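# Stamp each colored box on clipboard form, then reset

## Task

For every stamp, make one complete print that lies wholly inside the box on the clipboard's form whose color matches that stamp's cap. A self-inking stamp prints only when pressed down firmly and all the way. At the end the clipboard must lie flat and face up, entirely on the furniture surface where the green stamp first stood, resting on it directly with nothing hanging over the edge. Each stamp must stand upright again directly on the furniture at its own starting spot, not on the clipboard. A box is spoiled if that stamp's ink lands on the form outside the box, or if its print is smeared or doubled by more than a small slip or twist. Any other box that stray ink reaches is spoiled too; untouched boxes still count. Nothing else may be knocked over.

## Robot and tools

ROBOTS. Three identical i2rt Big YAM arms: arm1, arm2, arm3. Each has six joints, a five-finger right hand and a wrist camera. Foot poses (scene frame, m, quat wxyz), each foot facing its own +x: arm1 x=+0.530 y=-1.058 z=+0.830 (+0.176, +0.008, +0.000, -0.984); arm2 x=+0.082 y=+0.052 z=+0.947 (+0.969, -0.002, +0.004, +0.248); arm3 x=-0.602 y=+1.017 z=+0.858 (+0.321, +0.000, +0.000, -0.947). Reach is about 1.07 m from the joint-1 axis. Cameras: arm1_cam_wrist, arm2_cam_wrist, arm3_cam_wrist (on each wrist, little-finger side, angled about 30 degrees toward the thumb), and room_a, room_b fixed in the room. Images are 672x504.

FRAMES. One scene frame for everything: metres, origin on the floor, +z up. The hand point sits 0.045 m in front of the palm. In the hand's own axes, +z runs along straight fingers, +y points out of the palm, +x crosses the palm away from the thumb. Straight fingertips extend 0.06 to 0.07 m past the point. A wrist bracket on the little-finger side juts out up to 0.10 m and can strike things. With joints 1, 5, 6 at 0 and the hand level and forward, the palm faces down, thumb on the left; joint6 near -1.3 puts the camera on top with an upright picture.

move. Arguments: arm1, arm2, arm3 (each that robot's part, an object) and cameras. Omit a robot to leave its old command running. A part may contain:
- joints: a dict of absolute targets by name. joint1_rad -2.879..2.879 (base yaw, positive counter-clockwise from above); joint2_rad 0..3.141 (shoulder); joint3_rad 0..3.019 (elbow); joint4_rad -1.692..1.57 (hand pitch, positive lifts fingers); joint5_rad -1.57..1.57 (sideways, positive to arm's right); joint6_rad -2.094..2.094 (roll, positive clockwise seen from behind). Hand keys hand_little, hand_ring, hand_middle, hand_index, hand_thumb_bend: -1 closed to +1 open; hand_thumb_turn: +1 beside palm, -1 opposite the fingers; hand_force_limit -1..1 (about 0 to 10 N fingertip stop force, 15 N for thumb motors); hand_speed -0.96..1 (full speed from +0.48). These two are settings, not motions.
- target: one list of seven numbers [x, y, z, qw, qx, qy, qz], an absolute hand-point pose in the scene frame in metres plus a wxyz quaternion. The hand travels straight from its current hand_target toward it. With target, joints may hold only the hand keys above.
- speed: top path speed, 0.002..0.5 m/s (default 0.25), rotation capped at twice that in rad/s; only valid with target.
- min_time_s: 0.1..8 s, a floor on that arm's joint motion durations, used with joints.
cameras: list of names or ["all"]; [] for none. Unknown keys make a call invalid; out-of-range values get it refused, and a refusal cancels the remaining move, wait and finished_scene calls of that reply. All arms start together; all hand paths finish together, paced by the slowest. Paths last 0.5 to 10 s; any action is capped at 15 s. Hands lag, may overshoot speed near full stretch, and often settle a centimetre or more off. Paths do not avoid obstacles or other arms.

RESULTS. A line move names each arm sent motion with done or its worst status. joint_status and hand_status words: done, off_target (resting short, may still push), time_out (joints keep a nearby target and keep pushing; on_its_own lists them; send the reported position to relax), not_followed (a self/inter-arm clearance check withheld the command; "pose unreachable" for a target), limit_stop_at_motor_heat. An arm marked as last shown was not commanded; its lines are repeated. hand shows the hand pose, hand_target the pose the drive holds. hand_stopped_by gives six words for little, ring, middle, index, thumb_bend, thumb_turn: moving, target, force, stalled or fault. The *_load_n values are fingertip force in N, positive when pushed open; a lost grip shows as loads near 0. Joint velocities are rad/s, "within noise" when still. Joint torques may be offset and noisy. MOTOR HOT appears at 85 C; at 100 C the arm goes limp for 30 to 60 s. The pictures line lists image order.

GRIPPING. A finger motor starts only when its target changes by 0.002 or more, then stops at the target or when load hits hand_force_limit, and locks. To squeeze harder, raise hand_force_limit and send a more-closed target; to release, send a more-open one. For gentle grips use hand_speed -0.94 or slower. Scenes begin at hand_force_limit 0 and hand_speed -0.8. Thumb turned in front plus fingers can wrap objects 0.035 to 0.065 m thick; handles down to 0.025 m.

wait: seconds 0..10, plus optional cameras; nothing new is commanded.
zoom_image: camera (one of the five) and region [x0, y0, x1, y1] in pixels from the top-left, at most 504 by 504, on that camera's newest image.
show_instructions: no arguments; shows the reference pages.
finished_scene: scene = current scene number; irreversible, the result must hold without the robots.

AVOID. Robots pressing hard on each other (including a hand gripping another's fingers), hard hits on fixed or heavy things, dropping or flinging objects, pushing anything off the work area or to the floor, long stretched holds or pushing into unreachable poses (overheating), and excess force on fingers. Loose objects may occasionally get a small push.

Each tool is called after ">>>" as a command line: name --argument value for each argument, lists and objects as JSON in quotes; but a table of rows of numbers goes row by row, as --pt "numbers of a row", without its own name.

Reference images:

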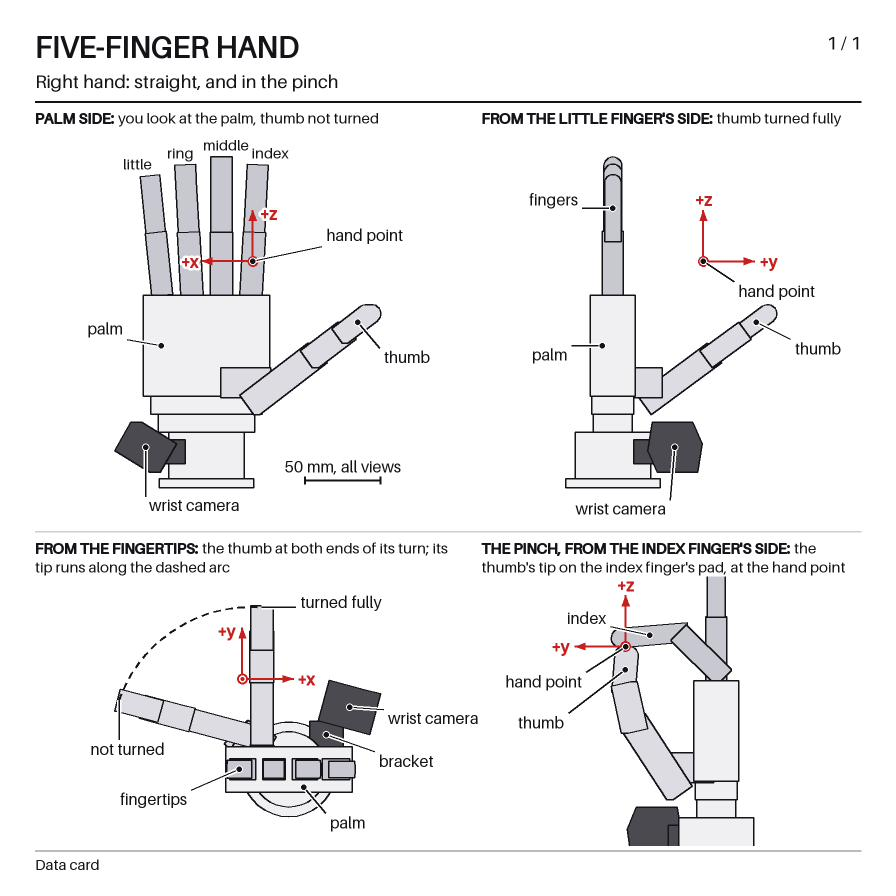

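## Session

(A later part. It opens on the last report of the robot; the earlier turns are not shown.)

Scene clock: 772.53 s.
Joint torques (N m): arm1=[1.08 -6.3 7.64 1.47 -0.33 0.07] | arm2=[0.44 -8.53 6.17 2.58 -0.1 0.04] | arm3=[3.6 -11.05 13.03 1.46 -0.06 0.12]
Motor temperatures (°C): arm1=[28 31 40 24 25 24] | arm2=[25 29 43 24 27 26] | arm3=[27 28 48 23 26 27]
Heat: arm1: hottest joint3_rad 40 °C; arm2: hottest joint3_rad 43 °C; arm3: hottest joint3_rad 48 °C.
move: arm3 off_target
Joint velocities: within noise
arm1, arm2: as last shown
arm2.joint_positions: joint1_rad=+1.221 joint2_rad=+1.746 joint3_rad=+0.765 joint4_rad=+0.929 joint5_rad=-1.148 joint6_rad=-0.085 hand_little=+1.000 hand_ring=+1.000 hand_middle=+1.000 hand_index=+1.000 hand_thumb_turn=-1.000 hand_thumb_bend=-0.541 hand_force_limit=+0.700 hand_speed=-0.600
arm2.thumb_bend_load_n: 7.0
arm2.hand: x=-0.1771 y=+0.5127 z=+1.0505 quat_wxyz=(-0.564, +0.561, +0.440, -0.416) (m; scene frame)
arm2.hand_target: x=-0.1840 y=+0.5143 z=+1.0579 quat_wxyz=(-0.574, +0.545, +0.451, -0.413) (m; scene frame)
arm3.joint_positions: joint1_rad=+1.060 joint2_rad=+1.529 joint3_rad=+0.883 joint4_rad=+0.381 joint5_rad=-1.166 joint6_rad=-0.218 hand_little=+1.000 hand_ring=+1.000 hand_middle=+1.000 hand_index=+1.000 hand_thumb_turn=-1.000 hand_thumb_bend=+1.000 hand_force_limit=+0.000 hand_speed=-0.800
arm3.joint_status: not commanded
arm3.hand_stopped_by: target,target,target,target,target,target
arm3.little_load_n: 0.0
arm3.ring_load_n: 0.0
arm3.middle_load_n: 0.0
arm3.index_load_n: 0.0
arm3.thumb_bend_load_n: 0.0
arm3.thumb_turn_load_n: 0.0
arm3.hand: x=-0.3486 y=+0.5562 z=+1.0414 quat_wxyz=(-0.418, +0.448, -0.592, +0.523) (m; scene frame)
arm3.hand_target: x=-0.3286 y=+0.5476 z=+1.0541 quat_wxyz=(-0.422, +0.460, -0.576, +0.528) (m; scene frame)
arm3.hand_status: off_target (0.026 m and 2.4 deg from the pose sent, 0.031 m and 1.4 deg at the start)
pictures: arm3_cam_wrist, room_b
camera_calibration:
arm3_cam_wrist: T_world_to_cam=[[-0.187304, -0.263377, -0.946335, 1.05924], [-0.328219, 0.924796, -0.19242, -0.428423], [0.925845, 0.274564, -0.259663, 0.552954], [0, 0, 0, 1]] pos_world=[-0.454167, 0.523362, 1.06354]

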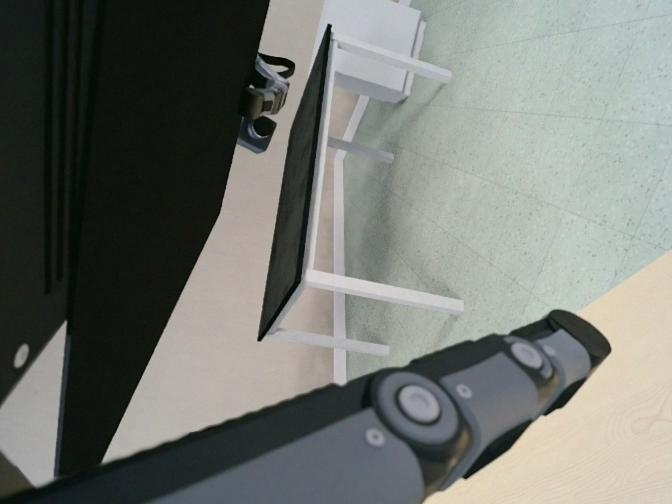

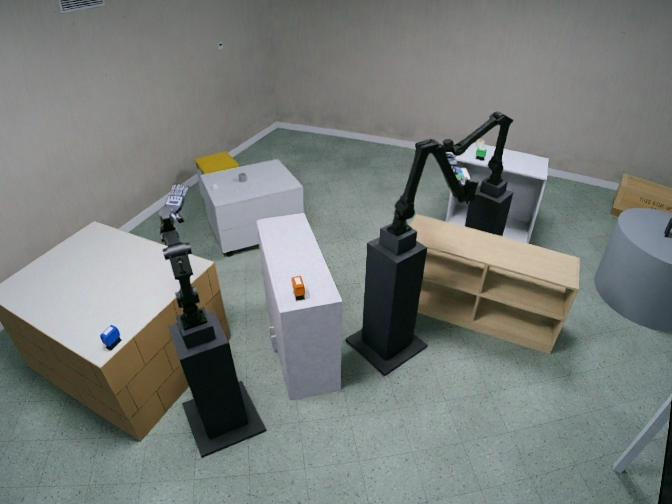

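>>> move --arm3 '{"target": [-0.343, 0.548, 1.048, -0.4219, 0.4604, -0.5758, 0.5276], "speed": 0.06}'

>>> move --arm3 '{"joints": {"hand_thumb_bend": -0.98, "hand_speed": -0.6, "hand_force_limit": 0.05}}' --cameras '["arm3_cam_wrist", "room_b"]'

Scene clock: 780.03 s.
Joint torques (N m): arm1=[1.08 -6.36 7.62 1.55 -0.34 0.04] | arm2=[0.38 -8.94 6.13 2.5 -0.12 0] | arm3=[1.08 -10.93 11.7 1.4 -0.35 -0.05]
Motor temperatures (°C): arm1=[28 31 40 24 25 24] | arm2=[25 29 43 24 26 26] | arm3=[27 28 49 23 26 27]
Heat: arm1: hottest joint3_rad 40 °C; arm2: hottest joint3_rad 43 °C; arm3: hottest joint3_rad 49 °C.
move: arm3 off_target
Joint velocities: within noise
arm1, arm2: as last shown
arm2.thumb_turn_load_n: 0.5
arm3.joint_positions: joint1_rad=+1.060 joint2_rad=+1.529 joint3_rad=+0.883 joint4_rad=+0.381 joint5_rad=-1.189 joint6_rad=-0.217 hand_little=+1.000 hand_ring=+1.000 hand_middle=+1.000 hand_index=+1.000 hand_thumb_turn=-1.000 hand_thumb_bend=+1.000 hand_force_limit=+0.000 hand_speed=-0.800
arm3.joint_status: not commanded
arm3.hand_stopped_by: target,target,target,target,target,target
arm3.little_load_n: 0.0
arm3.ring_load_n: 0.0
arm3.middle_load_n: 0.0
arm3.index_load_n: 0.0
arm3.thumb_bend_load_n: 0.0
arm3.thumb_turn_load_n: 0.0
arm3.hand: x=-0.3478 y=+0.5604 z=+1.0423 quat_wxyz=(-0.426, +0.453, -0.586, +0.520) (m; scene frame)
arm3.hand_target: x=-0.3432 y=+0.5486 z=+1.0479 quat_wxyz=(-0.422, +0.460, -0.576, +0.527) (m; scene frame)
arm3.hand_status: off_target (0.014 m and 1.8 deg from the pose sent, 0.012 m and 2.4 deg at the start)
pictures: none

Scene clock: 783.83 s.
Joint torques (N m): arm1=[1.38 -6.36 7.72 1.57 -0.35 0.08] | arm2=[0.62 -9.23 6.02 2.51 -0.1 0] | arm3=[1.08 -11.16 11.69 1.4 -0.32 -0.05]
Motor temperatures (°C): arm1=[28 31 40 24 25 24] | arm2=[25 29 43 24 26 26] | arm3=[27 28 49 23 26 27]
Heat: arm1: hottest joint3_rad 40 °C; arm2: hottest joint3_rad 43 °C; arm3: hottest joint3_rad 49 °C.
move: arm3 off_target
Joint velocities: within noise
arm1.joint_positions: joint1_rad=-0.062 joint2_rad=+0.964 joint3_rad=+0.631 joint4_rad=+0.789 joint5_rad=+0.503 joint6_rad=-0.086 hand_little=+1.000 hand_ring=+1.000 hand_middle=+1.000 hand_index=+1.000 hand_thumb_turn=-1.000 hand_thumb_bend=+1.000 hand_force_limit=+0.800 hand_speed=-0.500
arm1.joint_status: not commanded
arm1.hand_stopped_by: target,target,target,target,target,target
arm1.little_load_n: 0.0
arm1.ring_load_n: -0.5
arm1.middle_load_n: 0.0
arm1.index_load_n: 0.0
arm1.thumb_bend_load_n: 0.0
arm1.thumb_turn_load_n: 0.0
arm1.hand: x=+0.0421 y=-1.1284 z=+1.2337 quat_wxyz=(+0.619, -0.466, -0.311, +0.551) (m; scene frame)
arm1.hand_target: x=+0.0464 y=-1.1331 z=+1.2341 quat_wxyz=(+0.618, -0.462, -0.317, +0.551) (m; scene frame)
arm1.hand_status: not commanded
arm2: as last shown
arm2.little_load_n: -0.5
arm2.thumb_bend_load_n: 7.5
arm2.thumb_turn_load_n: 1.0
arm2.hand: x=-0.1771 y=+0.5127 z=+1.0505 quat_wxyz=(-0.565, +0.561, +0.440, -0.416) (m; scene frame)
arm3.joint_positions: joint1_rad=+1.060 joint2_rad=+1.531 joint3_rad=+0.883 joint4_rad=+0.381 joint5_rad=-1.190 joint6_rad=-0.217 hand_little=+1.000 hand_ring=+1.000 hand_middle=+1.000 hand_index=+1.000 hand_thumb_turn=-1.000 hand_thumb_bend=-0.740 hand_force_limit=+0.050 hand_speed=-0.600
arm3.joint_status: hand_thumb_bend off_target (ended at -0.740, target -0.980); the others done
arm3.hand_stopped_by: target,target,target,target,force,target
arm3.little_load_n: 0.0
arm3.ring_load_n: 0.0
arm3.middle_load_n: 0.0
arm3.index_load_n: 0.0
arm3.thumb_bend_load_n: 9.0
arm3.thumb_turn_load_n: 1.0
arm3.hand: x=-0.3478 y=+0.5604 z=+1.0413 quat_wxyz=(-0.426, +0.452, -0.587, +0.519) (m; scene frame)
arm3.hand_target: x=-0.3432 y=+0.5486 z=+1.0480 quat_wxyz=(-0.422, +0.460, -0.576, +0.528) (m; scene frame)
arm3.hand_status: not commanded
pictures: arm3_cam_wrist, room_b
camera_calibration:
arm3_cam_wrist: T_world_to_cam=[[-0.176023, -0.263788, -0.948384, 1.06675], [-0.347823, 0.917947, -0.190765, -0.436771], [0.920888, 0.296291, -0.253331, 0.530526], [0, 0, 0, 1]] pos_world=[-0.452702, 0.525138, 1.06277]

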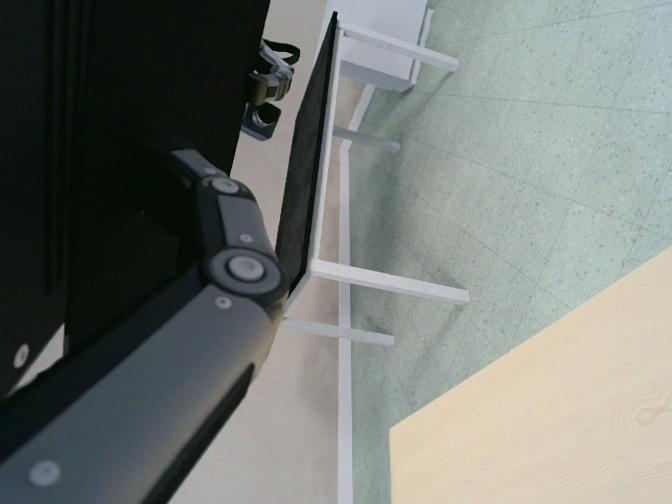

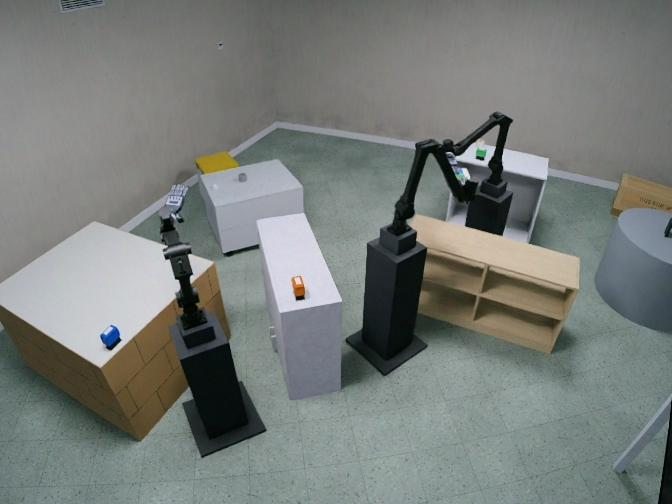

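>>> move --arm3 '{"joints": {"hand_thumb_bend": -1.0, "hand_force_limit": 0.8}}'

>>> move --arm2 '{"joints": {"hand_thumb_bend": 1.0, "hand_speed": -0.6}}' --cameras '["arm3_cam_wrist", "room_a", "room_b"]'

Scene clock: 785.07 s.
Joint torques (N m): arm1=[1.38 -6.07 7.75 1.55 -0.34 0.04] | arm2=[0.67 -9.23 6.09 2.58 -0.07 0.04] | arm3=[1.03 -11.22 11.69 1.4 -0.32 -0.05]
Motor temperatures (°C): arm1=[28 31 40 24 25 24] | arm2=[25 29 43 24 26 26] | arm3=[27 28 49 23 26 27]
Heat: arm1: hottest joint3_rad 40 °C; arm2: hottest joint3_rad 43 °C; arm3: hottest joint3_rad 49 °C.
move: arm3 off_target
Joint velocities: within noise
arm1: as last shown
arm1.ring_load_n: 0.0
arm2.joint_positions: joint1_rad=+1.221 joint2_rad=+1.746 joint3_rad=+0.765 joint4_rad=+0.930 joint5_rad=-1.148 joint6_rad=-0.085 hand_little=+1.000 hand_ring=+1.000 hand_middle=+1.000 hand_index=+1.000 hand_thumb_turn=-1.000 hand_thumb_bend=-0.541 hand_force_limit=+0.700 hand_speed=-0.600
arm2.joint_status: not commanded
arm2.hand_stopped_by: target,target,target,target,force,target
arm2.little_load_n: 0.0
arm2.ring_load_n: 0.0
arm2.middle_load_n: 0.0
arm2.index_load_n: 0.0
arm2.thumb_bend_load_n: 8.0
arm2.thumb_turn_load_n: 0.5
arm2.hand: x=-0.1771 y=+0.5128 z=+1.0507 quat_wxyz=(-0.565, +0.560, +0.441, -0.415) (m; scene frame)
arm2.hand_target: x=-0.1840 y=+0.5143 z=+1.0580 quat_wxyz=(-0.574, +0.545, +0.451, -0.413) (m; scene frame)
arm2.hand_status: not commanded
arm3.joint_positions: joint1_rad=+1.060 joint2_rad=+1.532 joint3_rad=+0.883 joint4_rad=+0.381 joint5_rad=-1.190 joint6_rad=-0.217 hand_little=+1.000 hand_ring=+1.000 hand_middle=+1.000 hand_index=+1.000 hand_thumb_turn=-1.000 hand_thumb_bend=-0.750 hand_force_limit=+0.800 hand_speed=-0.600
arm3.joint_status: hand_thumb_bend off_target (ended at -0.750, target -1.000); the others done
arm3.hand_stopped_by: target,target,target,target,force,target
arm3.little_load_n: 0.0
arm3.ring_load_n: -0.5
arm3.middle_load_n: 0.0
arm3.index_load_n: 0.0
arm3.thumb_bend_load_n: 12.0
arm3.thumb_turn_load_n: 1.5
arm3.hand: x=-0.3478 y=+0.5604 z=+1.0411 quat_wxyz=(-0.426, +0.452, -0.587, +0.519) (m; scene frame)
arm3.hand_target: x=-0.3432 y=+0.5486 z=+1.0479 quat_wxyz=(-0.422, +0.460, -0.576, +0.528) (m; scene frame)
arm3.hand_status: not commanded
pictures: none

Scene clock: 788.27 s.
Joint torques (N m): arm1=[1.2 -6.24 7.57 1.51 -0.32 0.07] | arm2=[-0.09 -9 6.13 2.24 -0.09 0.02] | arm3=[1.08 -12.04 11.63 1.39 -0.32 -0.05]
Motor temperatures (°C): arm1=[28 31 40 24 25 24] | arm2=[25 29 42 24 26 26] | arm3=[27 28 49 23 26 27]
Heat: arm1: hottest joint3_rad 40 °C; arm2: hottest joint3_rad 42 °C; arm3: hottest joint3_rad 49 °C.
move: arm2 done
Joint velocities: within noise
arm1, arm3: as last shown
arm1.ring_load_n: -0.5
arm1.index_load_n: -0.5
arm2.joint_positions: joint1_rad=+1.222 joint2_rad=+1.746 joint3_rad=+0.765 joint4_rad=+0.936 joint5_rad=-1.148 joint6_rad=-0.085 hand_little=+1.000 hand_ring=+1.000 hand_middle=+1.000 hand_index=+1.000 hand_thumb_turn=-1.000 hand_thumb_bend=+1.000 hand_force_limit=+0.700 hand_speed=-0.600
arm2.joint_status: all done
arm2.hand_stopped_by: target,target,target,target,target,target
arm2.little_load_n: 0.0
arm2.ring_load_n: 0.0
arm2.middle_load_n: 0.0
arm2.index_load_n: 0.0
arm2.thumb_bend_load_n: 0.0
arm2.thumb_turn_load_n: 0.0
arm2.hand: x=-0.1775 y=+0.5130 z=+1.0514 quat_wxyz=(-0.567, +0.558, +0.442, -0.415) (m; scene frame)
arm2.hand_target: x=-0.1840 y=+0.5143 z=+1.0579 quat_wxyz=(-0.574, +0.545, +0.451, -0.413) (m; scene frame)
arm2.hand_status: not commanded
arm3.joint_positions: joint1_rad=+1.060 joint2_rad=+1.541 joint3_rad=+0.883 joint4_rad=+0.381 joint5_rad=-1.190 joint6_rad=-0.217 hand_little=+1.000 hand_ring=+1.000 hand_middle=+1.000 hand_index=+1.000 hand_thumb_turn=-1.000 hand_thumb_bend=-0.749 hand_force_limit=+0.800 hand_speed=-0.600
arm3.ring_load_n: 0.0
arm3.thumb_bend_load_n: 13.5
arm3.hand: x=-0.3477 y=+0.5599 z=+1.0370 quat_wxyz=(-0.428, +0.451, -0.589, +0.516) (m; scene frame)
arm3.hand_target: x=-0.3432 y=+0.5486 z=+1.0479 quat_wxyz=(-0.422, +0.460, -0.576, +0.527) (m; scene frame)
pictures: arm3_cam_wrist, room_a, room_b
camera_calibration:
arm3_cam_wrist: T_world_to_cam=[[-0.177179, -0.255159, -0.950527, 1.05955], [-0.348039, 0.919645, -0.181994, -0.447234], [0.920585, 0.298575, -0.251747, 0.526491], [0, 0, 0, 1]] pos_world=[-0.452604, 0.524453, 1.05828]

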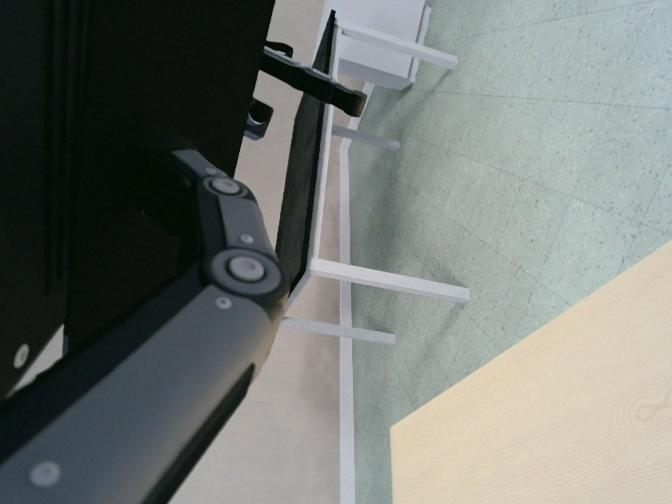

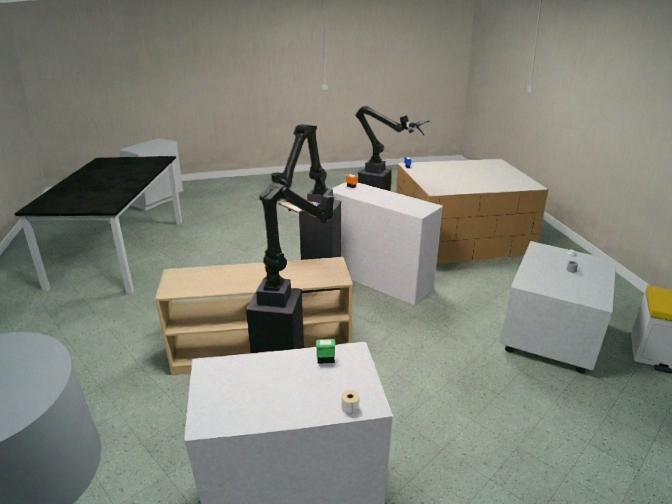

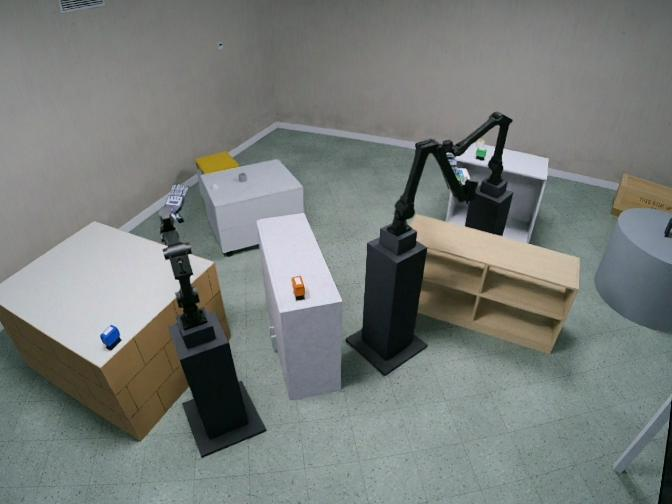

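>>> move --arm2 '{"target": [-0.064, 0.486, 1.064, 0.574, -0.545, -0.4505, 0.413], "speed": 0.12}' --cameras '["arm3_cam_wrist", "room_a", "room_b"]'

>>> zoom_image --camera "room_a" --region '[250, 170, 360, 250]'

>>> zoom_image --camera "room_b" --region '[430, 130, 510, 190]'

Scene clock: 791.10 s.
Joint torques (N m): arm1=[1.03 -6.07 7.8 1.52 -0.33 0.06] | arm2=[-1.61 -9.76 4.92 1.73 -0.22 -0.07] | arm3=[1.08 -12.04 11.64 1.39 -0.32 -0.05]
Motor temperatures (°C): arm1=[28 30 40 24 25 24] | arm2=[25 29 42 24 26 26] | arm3=[27 28 49 23 26 27]
Heat: arm1: hottest joint3_rad 40 °C; arm2: hottest joint3_rad 42 °C; arm3: hottest joint3_rad 49 °C.
move: arm2 off_target
Joint velocities: within noise
arm1, arm3: as last shown
arm1.ring_load_n: 0.0
arm1.index_load_n: 0.0
arm2.joint_positions: joint1_rad=+0.964 joint2_rad=+1.688 joint3_rad=+0.689 joint4_rad=+0.936 joint5_rad=-1.424 joint6_rad=-0.096 hand_little=+1.000 hand_ring=+1.000 hand_middle=+1.000 hand_index=+1.000 hand_thumb_turn=-1.000 hand_thumb_bend=+1.000 hand_force_limit=+0.700 hand_speed=-0.600
arm2.joint_status: not commanded
arm2.hand_stopped_by: target,target,target,target,target,target
arm2.little_load_n: 0.0
arm2.ring_load_n: 0.0
arm2.middle_load_n: 0.0
arm2.index_load_n: 0.0
arm2.thumb_bend_load_n: 0.0
arm2.thumb_turn_load_n: 0.0
arm2.hand: x=-0.0680 y=+0.4847 z=+1.0550 quat_wxyz=(-0.563, +0.554, +0.442, -0.425) (m; scene frame)
arm2.hand_target: x=-0.0641 y=+0.4859 z=+1.0639 quat_wxyz=(-0.574, +0.545, +0.450, -0.413) (m; scene frame)
arm2.hand_status: off_target (0.010 m and 2.3 deg from the pose sent, 0.117 m and 2.0 deg at the start)
pictures: arm3_cam_wrist, room_a, room_b
camera_calibration:
arm3_cam_wrist: T_world_to_cam=[[-0.177179, -0.255159, -0.950527, 1.05955], [-0.348039, 0.919645, -0.181994, -0.447234], [0.920585, 0.298575, -0.251747, 0.526491], [0, 0, 0, 1]] pos_world=[-0.452604, 0.524453, 1.05828]

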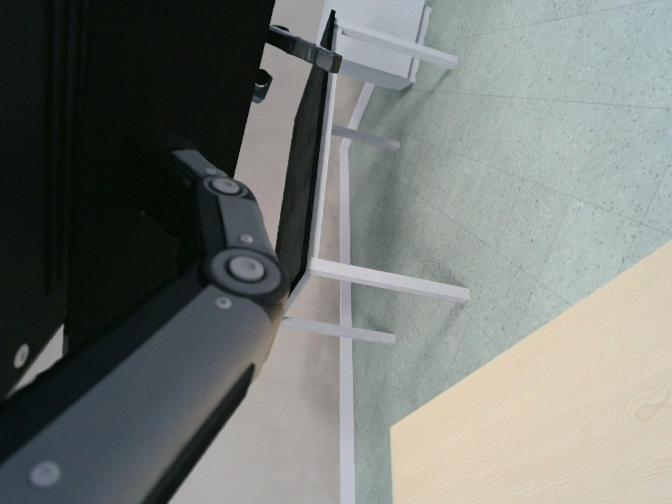

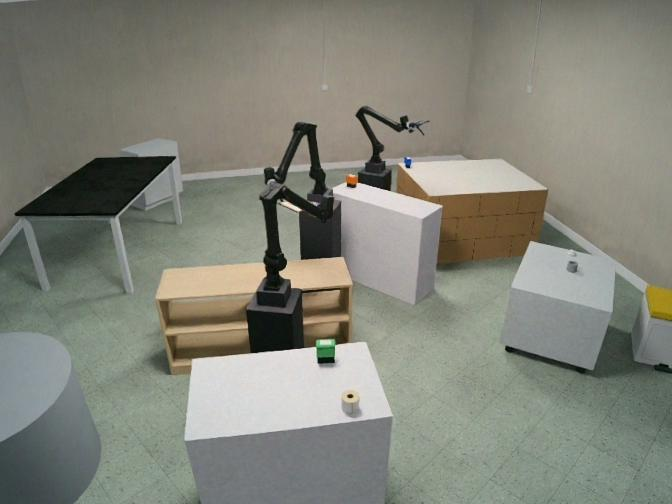

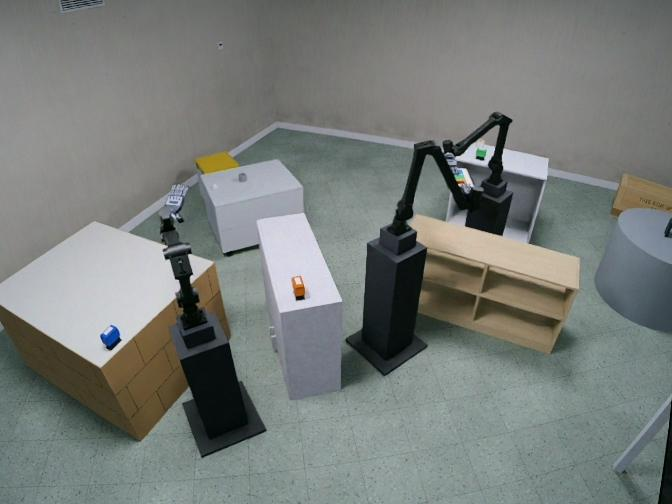

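Scaled by 4.582 from the camera's 672x504 image, which has a finer 960x720 frame.

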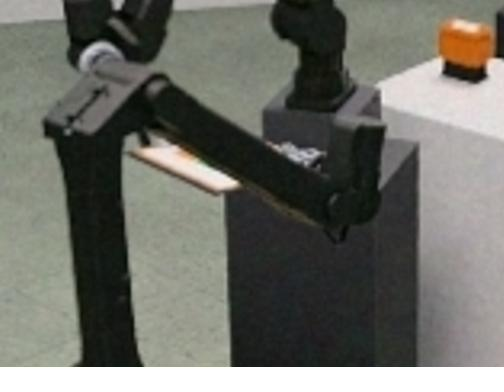

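Scaled by 6.300 from the camera's 672x504 image, which has a finer 960x720 frame.

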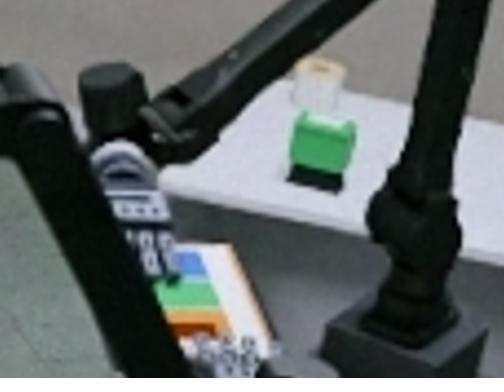

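>>> move --arm2 '{"joints": {"joint1_rad": 0.6, "joint2_rad": 1.2, "joint5_rad": -1.0}, "min_time_s": 2}'

>>> move --arm3 '{"target": [-0.350, 0.560, 1.15, -0.4219, 0.4604, -0.5758, 0.5276], "speed": 0.12}' --arm2 '{"joints": {"joint1_rad": 0.89, "joint2_rad": 0.807, "joint3_rad": 1.33, "joint4_rad": -0.5, "joint5_rad": 0.0, "hand_thumb_turn": 1.0}, "min_time_s": 2.5}' --cameras '["room_a"]'

Scene clock: 803.63 s.
Joint torques (N m): arm1=[0.91 -6.01 7.6 1.51 -0.34 0.08] | arm2=[-1.55 -5.07 7.69 1.7 0.54 -0.05] | arm3=[1.08 -12.04 11.64 1.39 -0.32 -0.05]
Motor temperatures (°C): arm1=[28 30 40 24 25 24] | arm2=[25 29 42 24 27 26] | arm3=[27 29 49 23 26 27]
Heat: arm1: hottest joint3_rad 40 °C; arm2: hottest joint3_rad 42 °C; arm3: hottest joint3_rad 49 °C.
move: arm2 done
Joint velocities: within noise
arm1, arm3: as last shown
arm2.joint_positions: joint1_rad=+0.611 joint2_rad=+1.213 joint3_rad=+0.687 joint4_rad=+0.936 joint5_rad=-1.004 joint6_rad=-0.096 hand_little=+1.000 hand_ring=+1.000 hand_middle=+1.000 hand_index=+1.000 hand_thumb_turn=-1.000 hand_thumb_bend=+1.000 hand_force_limit=+0.700 hand_speed=-0.600
arm2.joint_status: all done
arm2.hand_stopped_by: target,target,target,target,target,target
arm2.little_load_n: -0.5
arm2.ring_load_n: 0.0
arm2.middle_load_n: -0.5
arm2.index_load_n: 0.0
arm2.thumb_bend_load_n: 0.0
arm2.thumb_turn_load_n: 0.5
arm2.hand: x=+0.1255 y=+0.5379 z=+1.2659 quat_wxyz=(-0.777, +0.547, +0.307, -0.056) (m; scene frame)
arm2.hand_target: x=+0.1309 y=+0.5358 z=+1.2734 quat_wxyz=(-0.782, +0.540, +0.309, -0.041) (m; scene frame)
arm2.hand_status: not commanded
pictures: none

Scene clock: 806.77 s.
Joint torques (N m): arm1=[1.32 -5.95 7.71 1.61 -0.34 0.05] | arm2=[0.38 -0.85 13.3 1.59 0.24 0.01] | arm3=[0.15 -13.57 14.68 0.79 -0.54 -0.1]
Motor temperatures (°C): arm1=[28 30 40 24 25 24] | arm2=[25 29 43 24 27 26] | arm3=[27 29 49 23 26 27]
Heat: arm1: hottest joint3_rad 40 °C; arm2: hottest joint3_rad 43 °C; arm3: hottest joint3_rad 49 °C.
move: arm2 done; arm3 off_target
Joint velocities: within noise
arm1: as last shown
arm1.ring_load_n: -0.5
arm2.joint_positions: joint1_rad=+0.876 joint2_rad=+0.809 joint3_rad=+1.273 joint4_rad=-0.492 joint5_rad=-0.004 joint6_rad=-0.096 hand_little=+1.000 hand_ring=+1.000 hand_middle=+1.000 hand_index=+1.000 hand_thumb_turn=+1.000 hand_thumb_bend=+1.000 hand_force_limit=+0.700 hand_speed=-0.600
arm2.joint_status: all done
arm2.hand_stopped_by: target,target,target,target,target,target
arm2.little_load_n: -0.5
arm2.ring_load_n: 0.0
arm2.middle_load_n: 0.0
arm2.index_load_n: 0.0
arm2.thumb_bend_load_n: 0.5
arm2.thumb_turn_load_n: 0.0
arm2.hand: x=+0.1407 y=+0.4694 z=+1.4959 quat_wxyz=(-0.688, +0.719, -0.035, +0.097) (m; scene frame)
arm2.hand_target: x=+0.1351 y=+0.4626 z=+1.5287 quat_wxyz=(-0.706, +0.701, -0.028, +0.099) (m; scene frame)
arm2.hand_status: not commanded
arm3.joint_positions: joint1_rad=+1.060 joint2_rad=+1.399 joint3_rad=+0.979 joint4_rad=+0.102 joint5_rad=-1.197 joint6_rad=-0.219 hand_little=+1.000 hand_ring=+1.000 hand_middle=+1.000 hand_index=+1.000 hand_thumb_turn=-1.000 hand_thumb_bend=-0.749 hand_force_limit=+0.800 hand_speed=-0.600
arm3.joint_status: not commanded
arm3.hand_stopped_by: target,target,target,target,force,target
arm3.little_load_n: 0.0
arm3.ring_load_n: 0.0
arm3.middle_load_n: 0.0
arm3.index_load_n: 0.0
arm3.thumb_bend_load_n: 13.5
arm3.thumb_turn_load_n: 1.5
arm3.hand: x=-0.3493 y=+0.5731 z=+1.1149 quat_wxyz=(-0.437, +0.445, -0.599, +0.502) (m; scene frame)
arm3.hand_target: x=-0.3504 y=+0.5619 z=+1.1500 quat_wxyz=(-0.422, +0.460, -0.576, +0.528) (m; scene frame)
arm3.hand_status: off_target (0.037 m and 4.7 deg from the pose sent, 0.113 m and 2.4 deg at the start)
pictures: room_a

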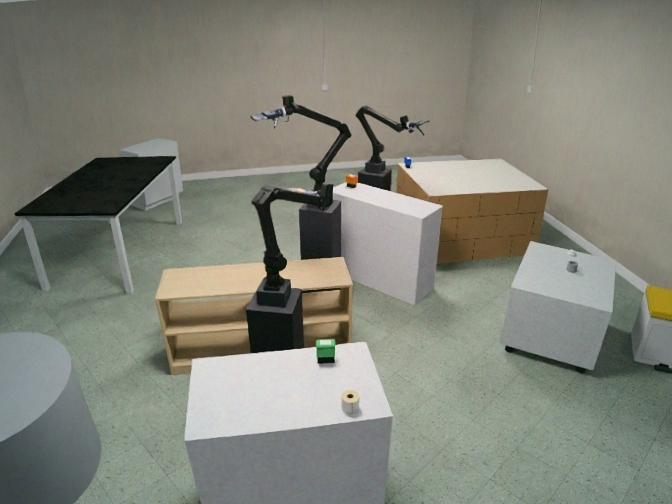

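>>> move --arm3 '{"joints": {"joint1_rad": -1.44, "joint4_rad": 0.36, "joint5_rad": 0.0, "joint6_rad": 0.0}, "min_time_s": 5}' --cameras '["room_a", "room_b", "arm3_cam_wrist"]'

>>> zoom_image --camera "room_a" --region '[180, 230, 400, 440]'

Scene clock: 813.00 s.
Joint torques (N m): arm1=[0.91 -5.95 7.64 1.61 -0.33 0.06] | arm2=[0.21 -0.85 13.16 1.54 0.21 -0.07] | arm3=[0.56 -14.15 15.17 2.48 -0.07 0.15]
Motor temperatures (°C): arm1=[28 30 40 24 25 24] | arm2=[25 28 45 24 27 26] | arm3=[27 29 50 23 26 27]
Heat: arm1: hottest joint3_rad 40 °C; arm2: hottest joint3_rad 45 °C; arm3: hottest joint3_rad 50 °C.
move: arm3 done
Joint velocities: within noise
arm1, arm2: as last shown
arm1.little_load_n: -0.5
arm1.ring_load_n: 0.0
arm2.little_load_n: 0.0
arm2.thumb_bend_load_n: 0.0
arm3.joint_positions: joint1_rad=-1.442 joint2_rad=+1.399 joint3_rad=+0.979 joint4_rad=+0.327 joint5_rad=+0.000 joint6_rad=-0.018 hand_little=+1.000 hand_ring=+1.000 hand_middle=+1.000 hand_index=+1.000 hand_thumb_turn=-1.000 hand_thumb_bend=-0.749 hand_force_limit=+0.800 hand_speed=-0.600
arm3.joint_status: all done
arm3.hand_stopped_by: target,target,target,target,force,target
arm3.little_load_n: 0.0
arm3.ring_load_n: 0.0
arm3.middle_load_n: 0.0
arm3.index_load_n: 0.0
arm3.thumb_bend_load_n: 13.5
arm3.thumb_turn_load_n: 1.5
arm3.hand: x=-1.0692 y=+1.4462 z=+1.1318 quat_wxyz=(+0.625, -0.681, -0.288, +0.251) (m; scene frame)
arm3.hand_target: x=-1.0785 y=+1.4521 z=+1.1887 quat_wxyz=(+0.659, -0.648, -0.268, +0.273) (m; scene frame)
arm3.hand_status: not commanded
pictures: arm3_cam_wrist, room_a, room_b
camera_calibration:
arm3_cam_wrist: T_world_to_cam=[[0.317933, 0.166594, -0.933362, 1.14797], [-0.184744, -0.954687, -0.23333, 1.4472], [-0.92994, 0.246617, -0.272749, -0.929781], [0, 0, 0, 1]] pos_world=[-0.962255, 1.41968, 1.15555]

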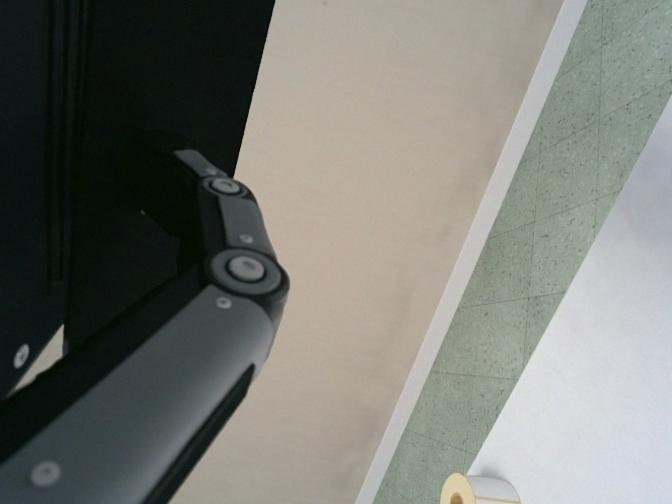

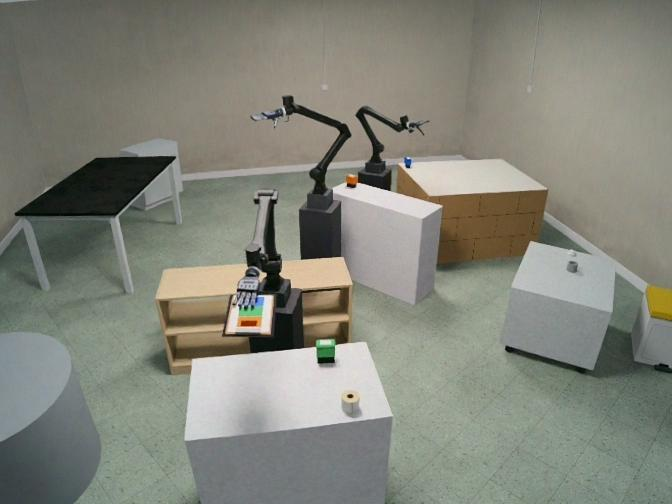

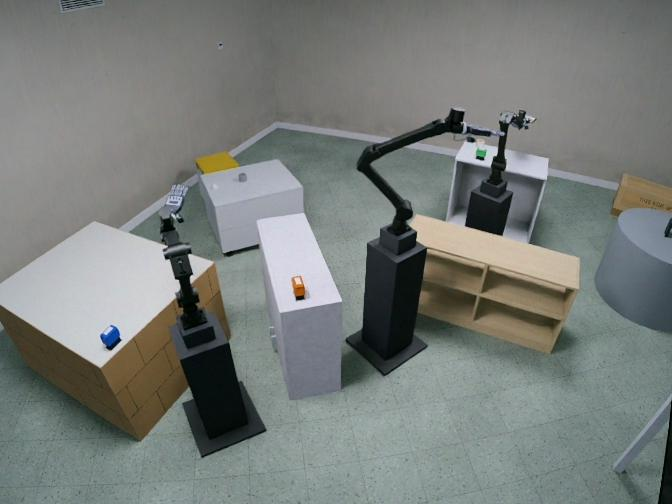

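Scaled by 2.291 from the camera's 672x504 image, which has a finer 960x720 frame.

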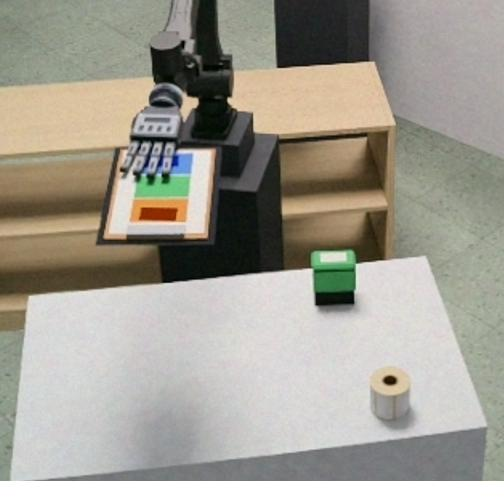

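>>> move --arm3 '{"target": [-1.068, 1.452, 1.01, 0.625, -0.681, -0.288, 0.251], "speed": 0.12}' --cameras '["room_a", "arm3_cam_wrist"]'

>>> zoom_image --camera "arm3_cam_wrist" --region '[380, 0, 672, 504]'

>>> zoom_image --camera "room_a" --region '[180, 230, 400, 440]'

Scene clock: 822.87 s.
Joint torques (N m): arm1=[1.08 -6.18 7.66 1.46 -0.32 0.05] | arm2=[0.38 -0.79 13.12 1.52 0.24 -0.07] | arm3=[-0.44 -13.63 9.26 2.48 -0.18 -0.03]
Motor temperatures (°C): arm1=[28 30 40 24 25 24] | arm2=[25 28 48 24 27 26] | arm3=[27 29 51 24 26 27]
Heat: arm1: hottest joint3_rad 40 °C; arm2: hottest joint3_rad 48 °C; arm3: hottest joint3_rad 51 °C.
move: arm3 off_target
Joint velocities: within noise
arm1, arm2: as last shown
arm1.little_load_n: 0.0
arm1.middle_load_n: -0.5
arm3.joint_positions: joint1_rad=-1.442 joint2_rad=+1.608 joint3_rad=+0.819 joint4_rad=+0.653 joint5_rad=-0.008 joint6_rad=-0.018 hand_little=+1.000 hand_ring=+1.000 hand_middle=+1.000 hand_index=+1.000 hand_thumb_turn=-1.000 hand_thumb_bend=-0.749 hand_force_limit=+0.800 hand_speed=-0.600
arm3.joint_status: not commanded
arm3.hand_stopped_by: target,target,target,target,force,target
arm3.little_load_n: 0.0
arm3.ring_load_n: 0.0
arm3.middle_load_n: 0.0
arm3.index_load_n: 0.0
arm3.thumb_bend_load_n: 13.5
arm3.thumb_turn_load_n: 1.5
arm3.hand: x=-1.0675 y=+1.4421 z=+0.9964 quat_wxyz=(+0.609, -0.693, -0.296, +0.248) (m; scene frame)
arm3.hand_target: x=-1.0677 y=+1.4517 z=+1.0099 quat_wxyz=(+0.625, -0.681, -0.288, +0.251) (m; scene frame)
arm3.hand_status: off_target (0.017 m and 2.5 deg from the pose sent, 0.122 m and 0.0 deg at the start)
pictures: arm3_cam_wrist, room_a
camera_calibration:
arm3_cam_wrist: T_world_to_cam=[[0.344565, 0.140062, -0.928255, 1.08332], [-0.170084, -0.963129, -0.208458, 1.41506], [-0.923226, 0.229709, -0.308038, -0.897402], [0, 0, 0, 1]] pos_world=[-0.961101, 1.41729, 1.02414]

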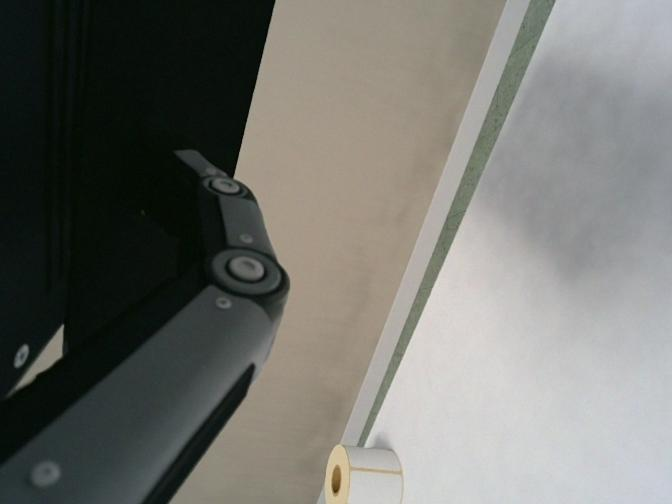

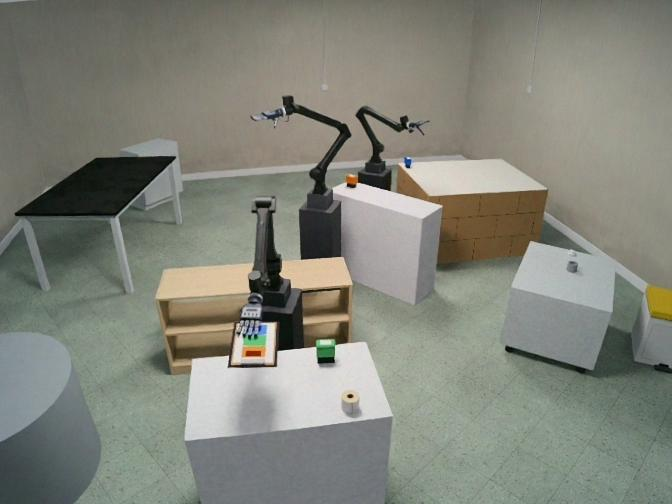

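Scaled by 1.000.

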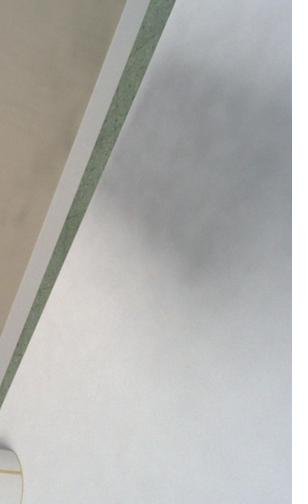

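Scaled by 2.291 from the camera's 672x504 image, which has a finer 960x720 frame.

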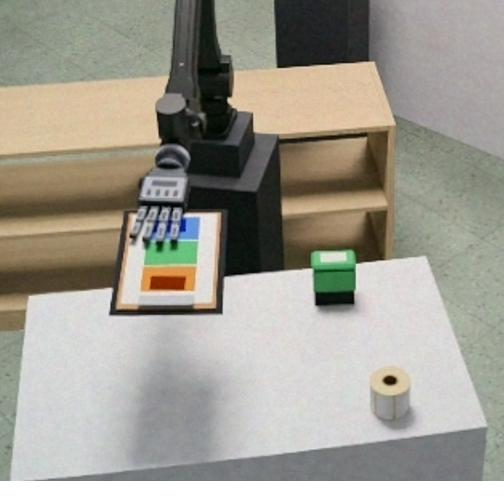

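>>> move --arm3 '{"target": [-1.010, 1.405, 0.97, 0.4585, -0.7942, -0.3453, 0.1994], "speed": 0.12}' --cameras '["room_a", "arm3_cam_wrist"]'

>>> zoom_image --camera "room_a" --region '[180, 230, 400, 440]'

Scene clock: 832.97 s.
Joint torques (N m): arm1=[0.85 -6.12 7.64 1.47 -0.34 0.06] | arm2=[-0.15 -0.56 13.12 1.52 0.25 -0.02] | arm3=[-0.44 -14.74 12.57 1.31 -0.24 -0.11]
Motor temperatures (°C): arm1=[28 29 40 24 25 24] | arm2=[25 28 50 24 26 26] | arm3=[27 29 49 24 26 27]
Heat: arm1: hottest joint3_rad 40 °C; arm2: hottest joint3_rad 50 °C; arm3: hottest joint3_rad 49 °C.
move: arm3 off_target
Joint velocities: within noise
arm1.joint_positions: joint1_rad=-0.062 joint2_rad=+0.964 joint3_rad=+0.631 joint4_rad=+0.789 joint5_rad=+0.503 joint6_rad=-0.086 hand_little=+1.000 hand_ring=+1.000 hand_middle=+1.000 hand_index=+1.000 hand_thumb_turn=-1.000 hand_thumb_bend=+1.000 hand_force_limit=+0.800 hand_speed=-0.500
arm1.joint_status: not commanded
arm1.hand_stopped_by: target,target,target,target,target,target
arm1.little_load_n: 0.0
arm1.ring_load_n: 0.0
arm1.middle_load_n: 0.0
arm1.index_load_n: 0.0
arm1.thumb_bend_load_n: 0.0
arm1.thumb_turn_load_n: 0.0
arm1.hand: x=+0.0421 y=-1.1284 z=+1.2337 quat_wxyz=(+0.619, -0.466, -0.311, +0.551) (m; scene frame)
arm1.hand_target: x=+0.0464 y=-1.1331 z=+1.2341 quat_wxyz=(+0.618, -0.462, -0.317, +0.551) (m; scene frame)
arm1.hand_status: not commanded
arm2: as last shown
arm2.index_load_n: -0.5
arm3.joint_positions: joint1_rad=-1.476 joint2_rad=+1.486 joint3_rad=+0.815 joint4_rad=+0.072 joint5_rad=-0.068 joint6_rad=-0.033 hand_little=+1.000 hand_ring=+1.000 hand_middle=+1.000 hand_index=+1.000 hand_thumb_turn=-1.000 hand_thumb_bend=-0.749 hand_force_limit=+0.800 hand_speed=-0.600
arm3.joint_status: not commanded
arm3.hand_stopped_by: target,target,target,target,force,target
arm3.little_load_n: 0.0
arm3.ring_load_n: 0.0
arm3.middle_load_n: 0.0
arm3.index_load_n: 0.0
arm3.thumb_bend_load_n: 12.5
arm3.thumb_turn_load_n: 1.5
arm3.hand: x=-1.0003 y=+1.3855 z=+0.9334 quat_wxyz=(+0.427, -0.811, -0.351, +0.192) (m; scene frame)
arm3.hand_target: x=-1.0090 y=+1.4039 z=+0.9704 quat_wxyz=(+0.459, -0.794, -0.345, +0.199) (m; scene frame)
arm3.hand_status: off_target (0.043 m and 4.3 deg from the pose sent, 0.073 m and 22.3 deg at the start)
pictures: arm3_cam_wrist, room_a
camera_calibration:
arm3_cam_wrist: T_world_to_cam=[[0.616887, -0.139869, -0.774524, 1.52637], [-0.12187, -0.989189, 0.0815689, 1.17249], [-0.777559, 0.0440722, -0.627263, -0.140887], [0, 0, 0, 1]] pos_world=[-0.908256, 1.37951, 0.9982]

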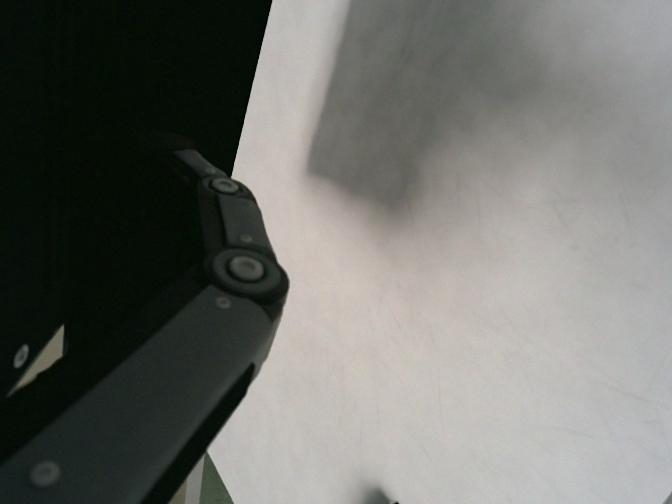

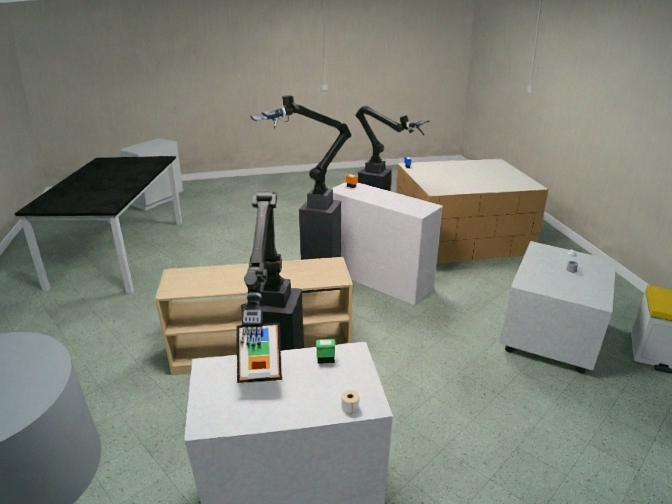

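Scaled by 2.291 from the camera's 672x504 image, which has a finer 960x720 frame.

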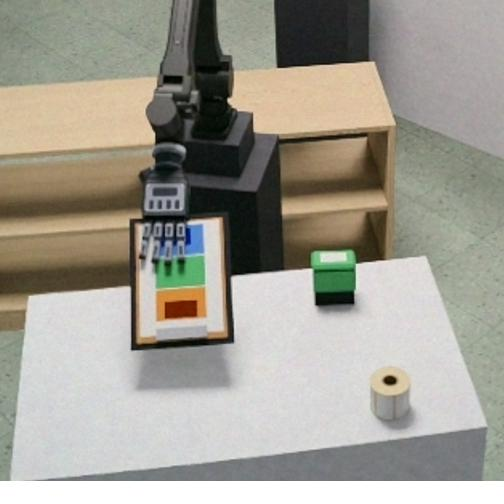

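>>> move --arm3 '{"target": [-1.024, 1.420, 0.875, 0.48596, -0.7777, -0.33815, 0.2113], "speed": 0.08}' --cameras '["room_a", "arm3_cam_wrist"]'

>>> zoom_image --camera "room_a" --region '[210, 270, 370, 430]'

Scene clock: 836.07 s.
Joint torques (N m): arm1=[0.97 -6.3 7.66 1.54 -0.32 0.08] | arm2=[0.32 -0.97 13.18 1.5 0.2 -0.02] | arm3=[-0.44 -13.63 7.99 2.28 -0.24 -0.06]
Motor temperatures (°C): arm1=[28 29 40 24 25 24] | arm2=[25 28 51 24 26 26] | arm3=[27 29 49 24 26 27]
Heat: arm1: hottest joint3_rad 40 °C; arm2: hottest joint3_rad 51 °C; arm3: hottest joint3_rad 49 °C.
move: arm3 off_target
Joint velocities: within noise
arm1, arm2: as last shown
arm1.thumb_bend_load_n: -0.5
arm2.index_load_n: 0.0
arm3.joint_positions: joint1_rad=-1.478 joint2_rad=+1.708 joint3_rad=+0.774 joint4_rad=+0.446 joint5_rad=-0.073 joint6_rad=-0.033 hand_little=+1.000 hand_ring=+1.000 hand_middle=+1.000 hand_index=+1.000 hand_thumb_turn=-1.000 hand_thumb_bend=-0.749 hand_force_limit=+0.800 hand_speed=-0.600
arm3.joint_status: not commanded
arm3.hand_stopped_by: target,target,target,target,force,target
arm3.little_load_n: -0.5
arm3.ring_load_n: 0.0
arm3.middle_load_n: 0.0
arm3.index_load_n: 0.0
arm3.thumb_bend_load_n: 13.0
arm3.thumb_turn_load_n: 1.5
arm3.hand: x=-1.0222 y=+1.4090 z=+0.8678 quat_wxyz=(+0.471, -0.785, -0.343, +0.209) (m; scene frame)
arm3.hand_target: x=-1.0237 y=+1.4198 z=+0.8751 quat_wxyz=(+0.486, -0.778, -0.338, +0.211) (m; scene frame)
arm3.hand_status: off_target (0.013 m and 2.0 deg from the pose sent, 0.072 m and 8.3 deg at the start)
pictures: arm3_cam_wrist, room_a
camera_calibration:
arm3_cam_wrist: T_world_to_cam=[[0.556232, -0.0749508, -0.82764, 1.385], [-0.115479, -0.993233, 0.0123367, 1.27066], [-0.822965, 0.0887134, -0.561123, -0.366854], [0, 0, 0, 1]] pos_world=[-0.925553, 1.39841, 0.924755]

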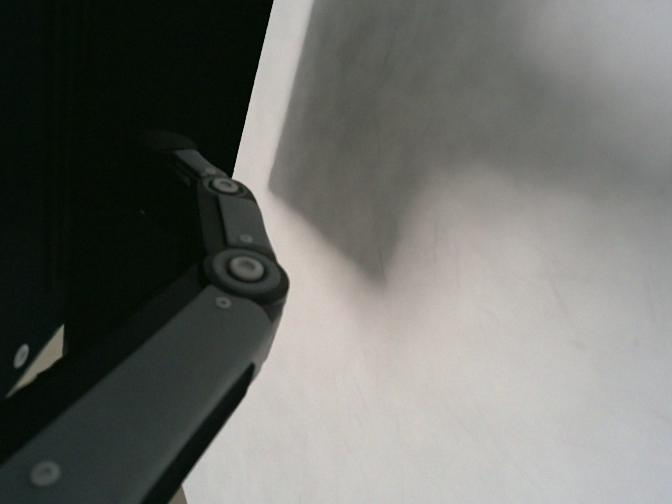

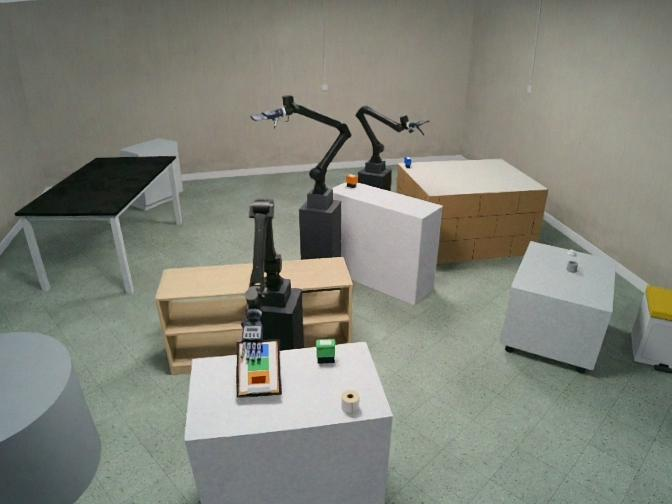

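Scaled by 3.150 from the camera's 672x504 image, which has a finer 960x720 frame.

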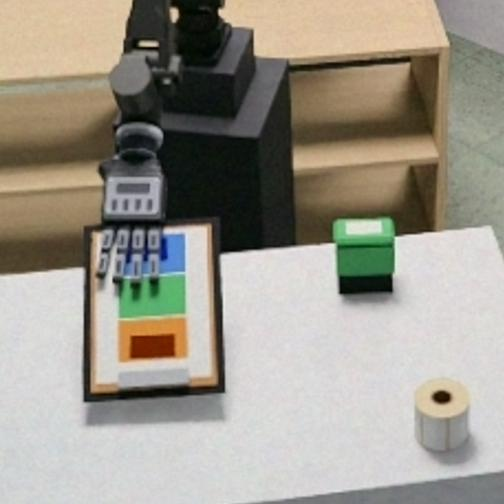

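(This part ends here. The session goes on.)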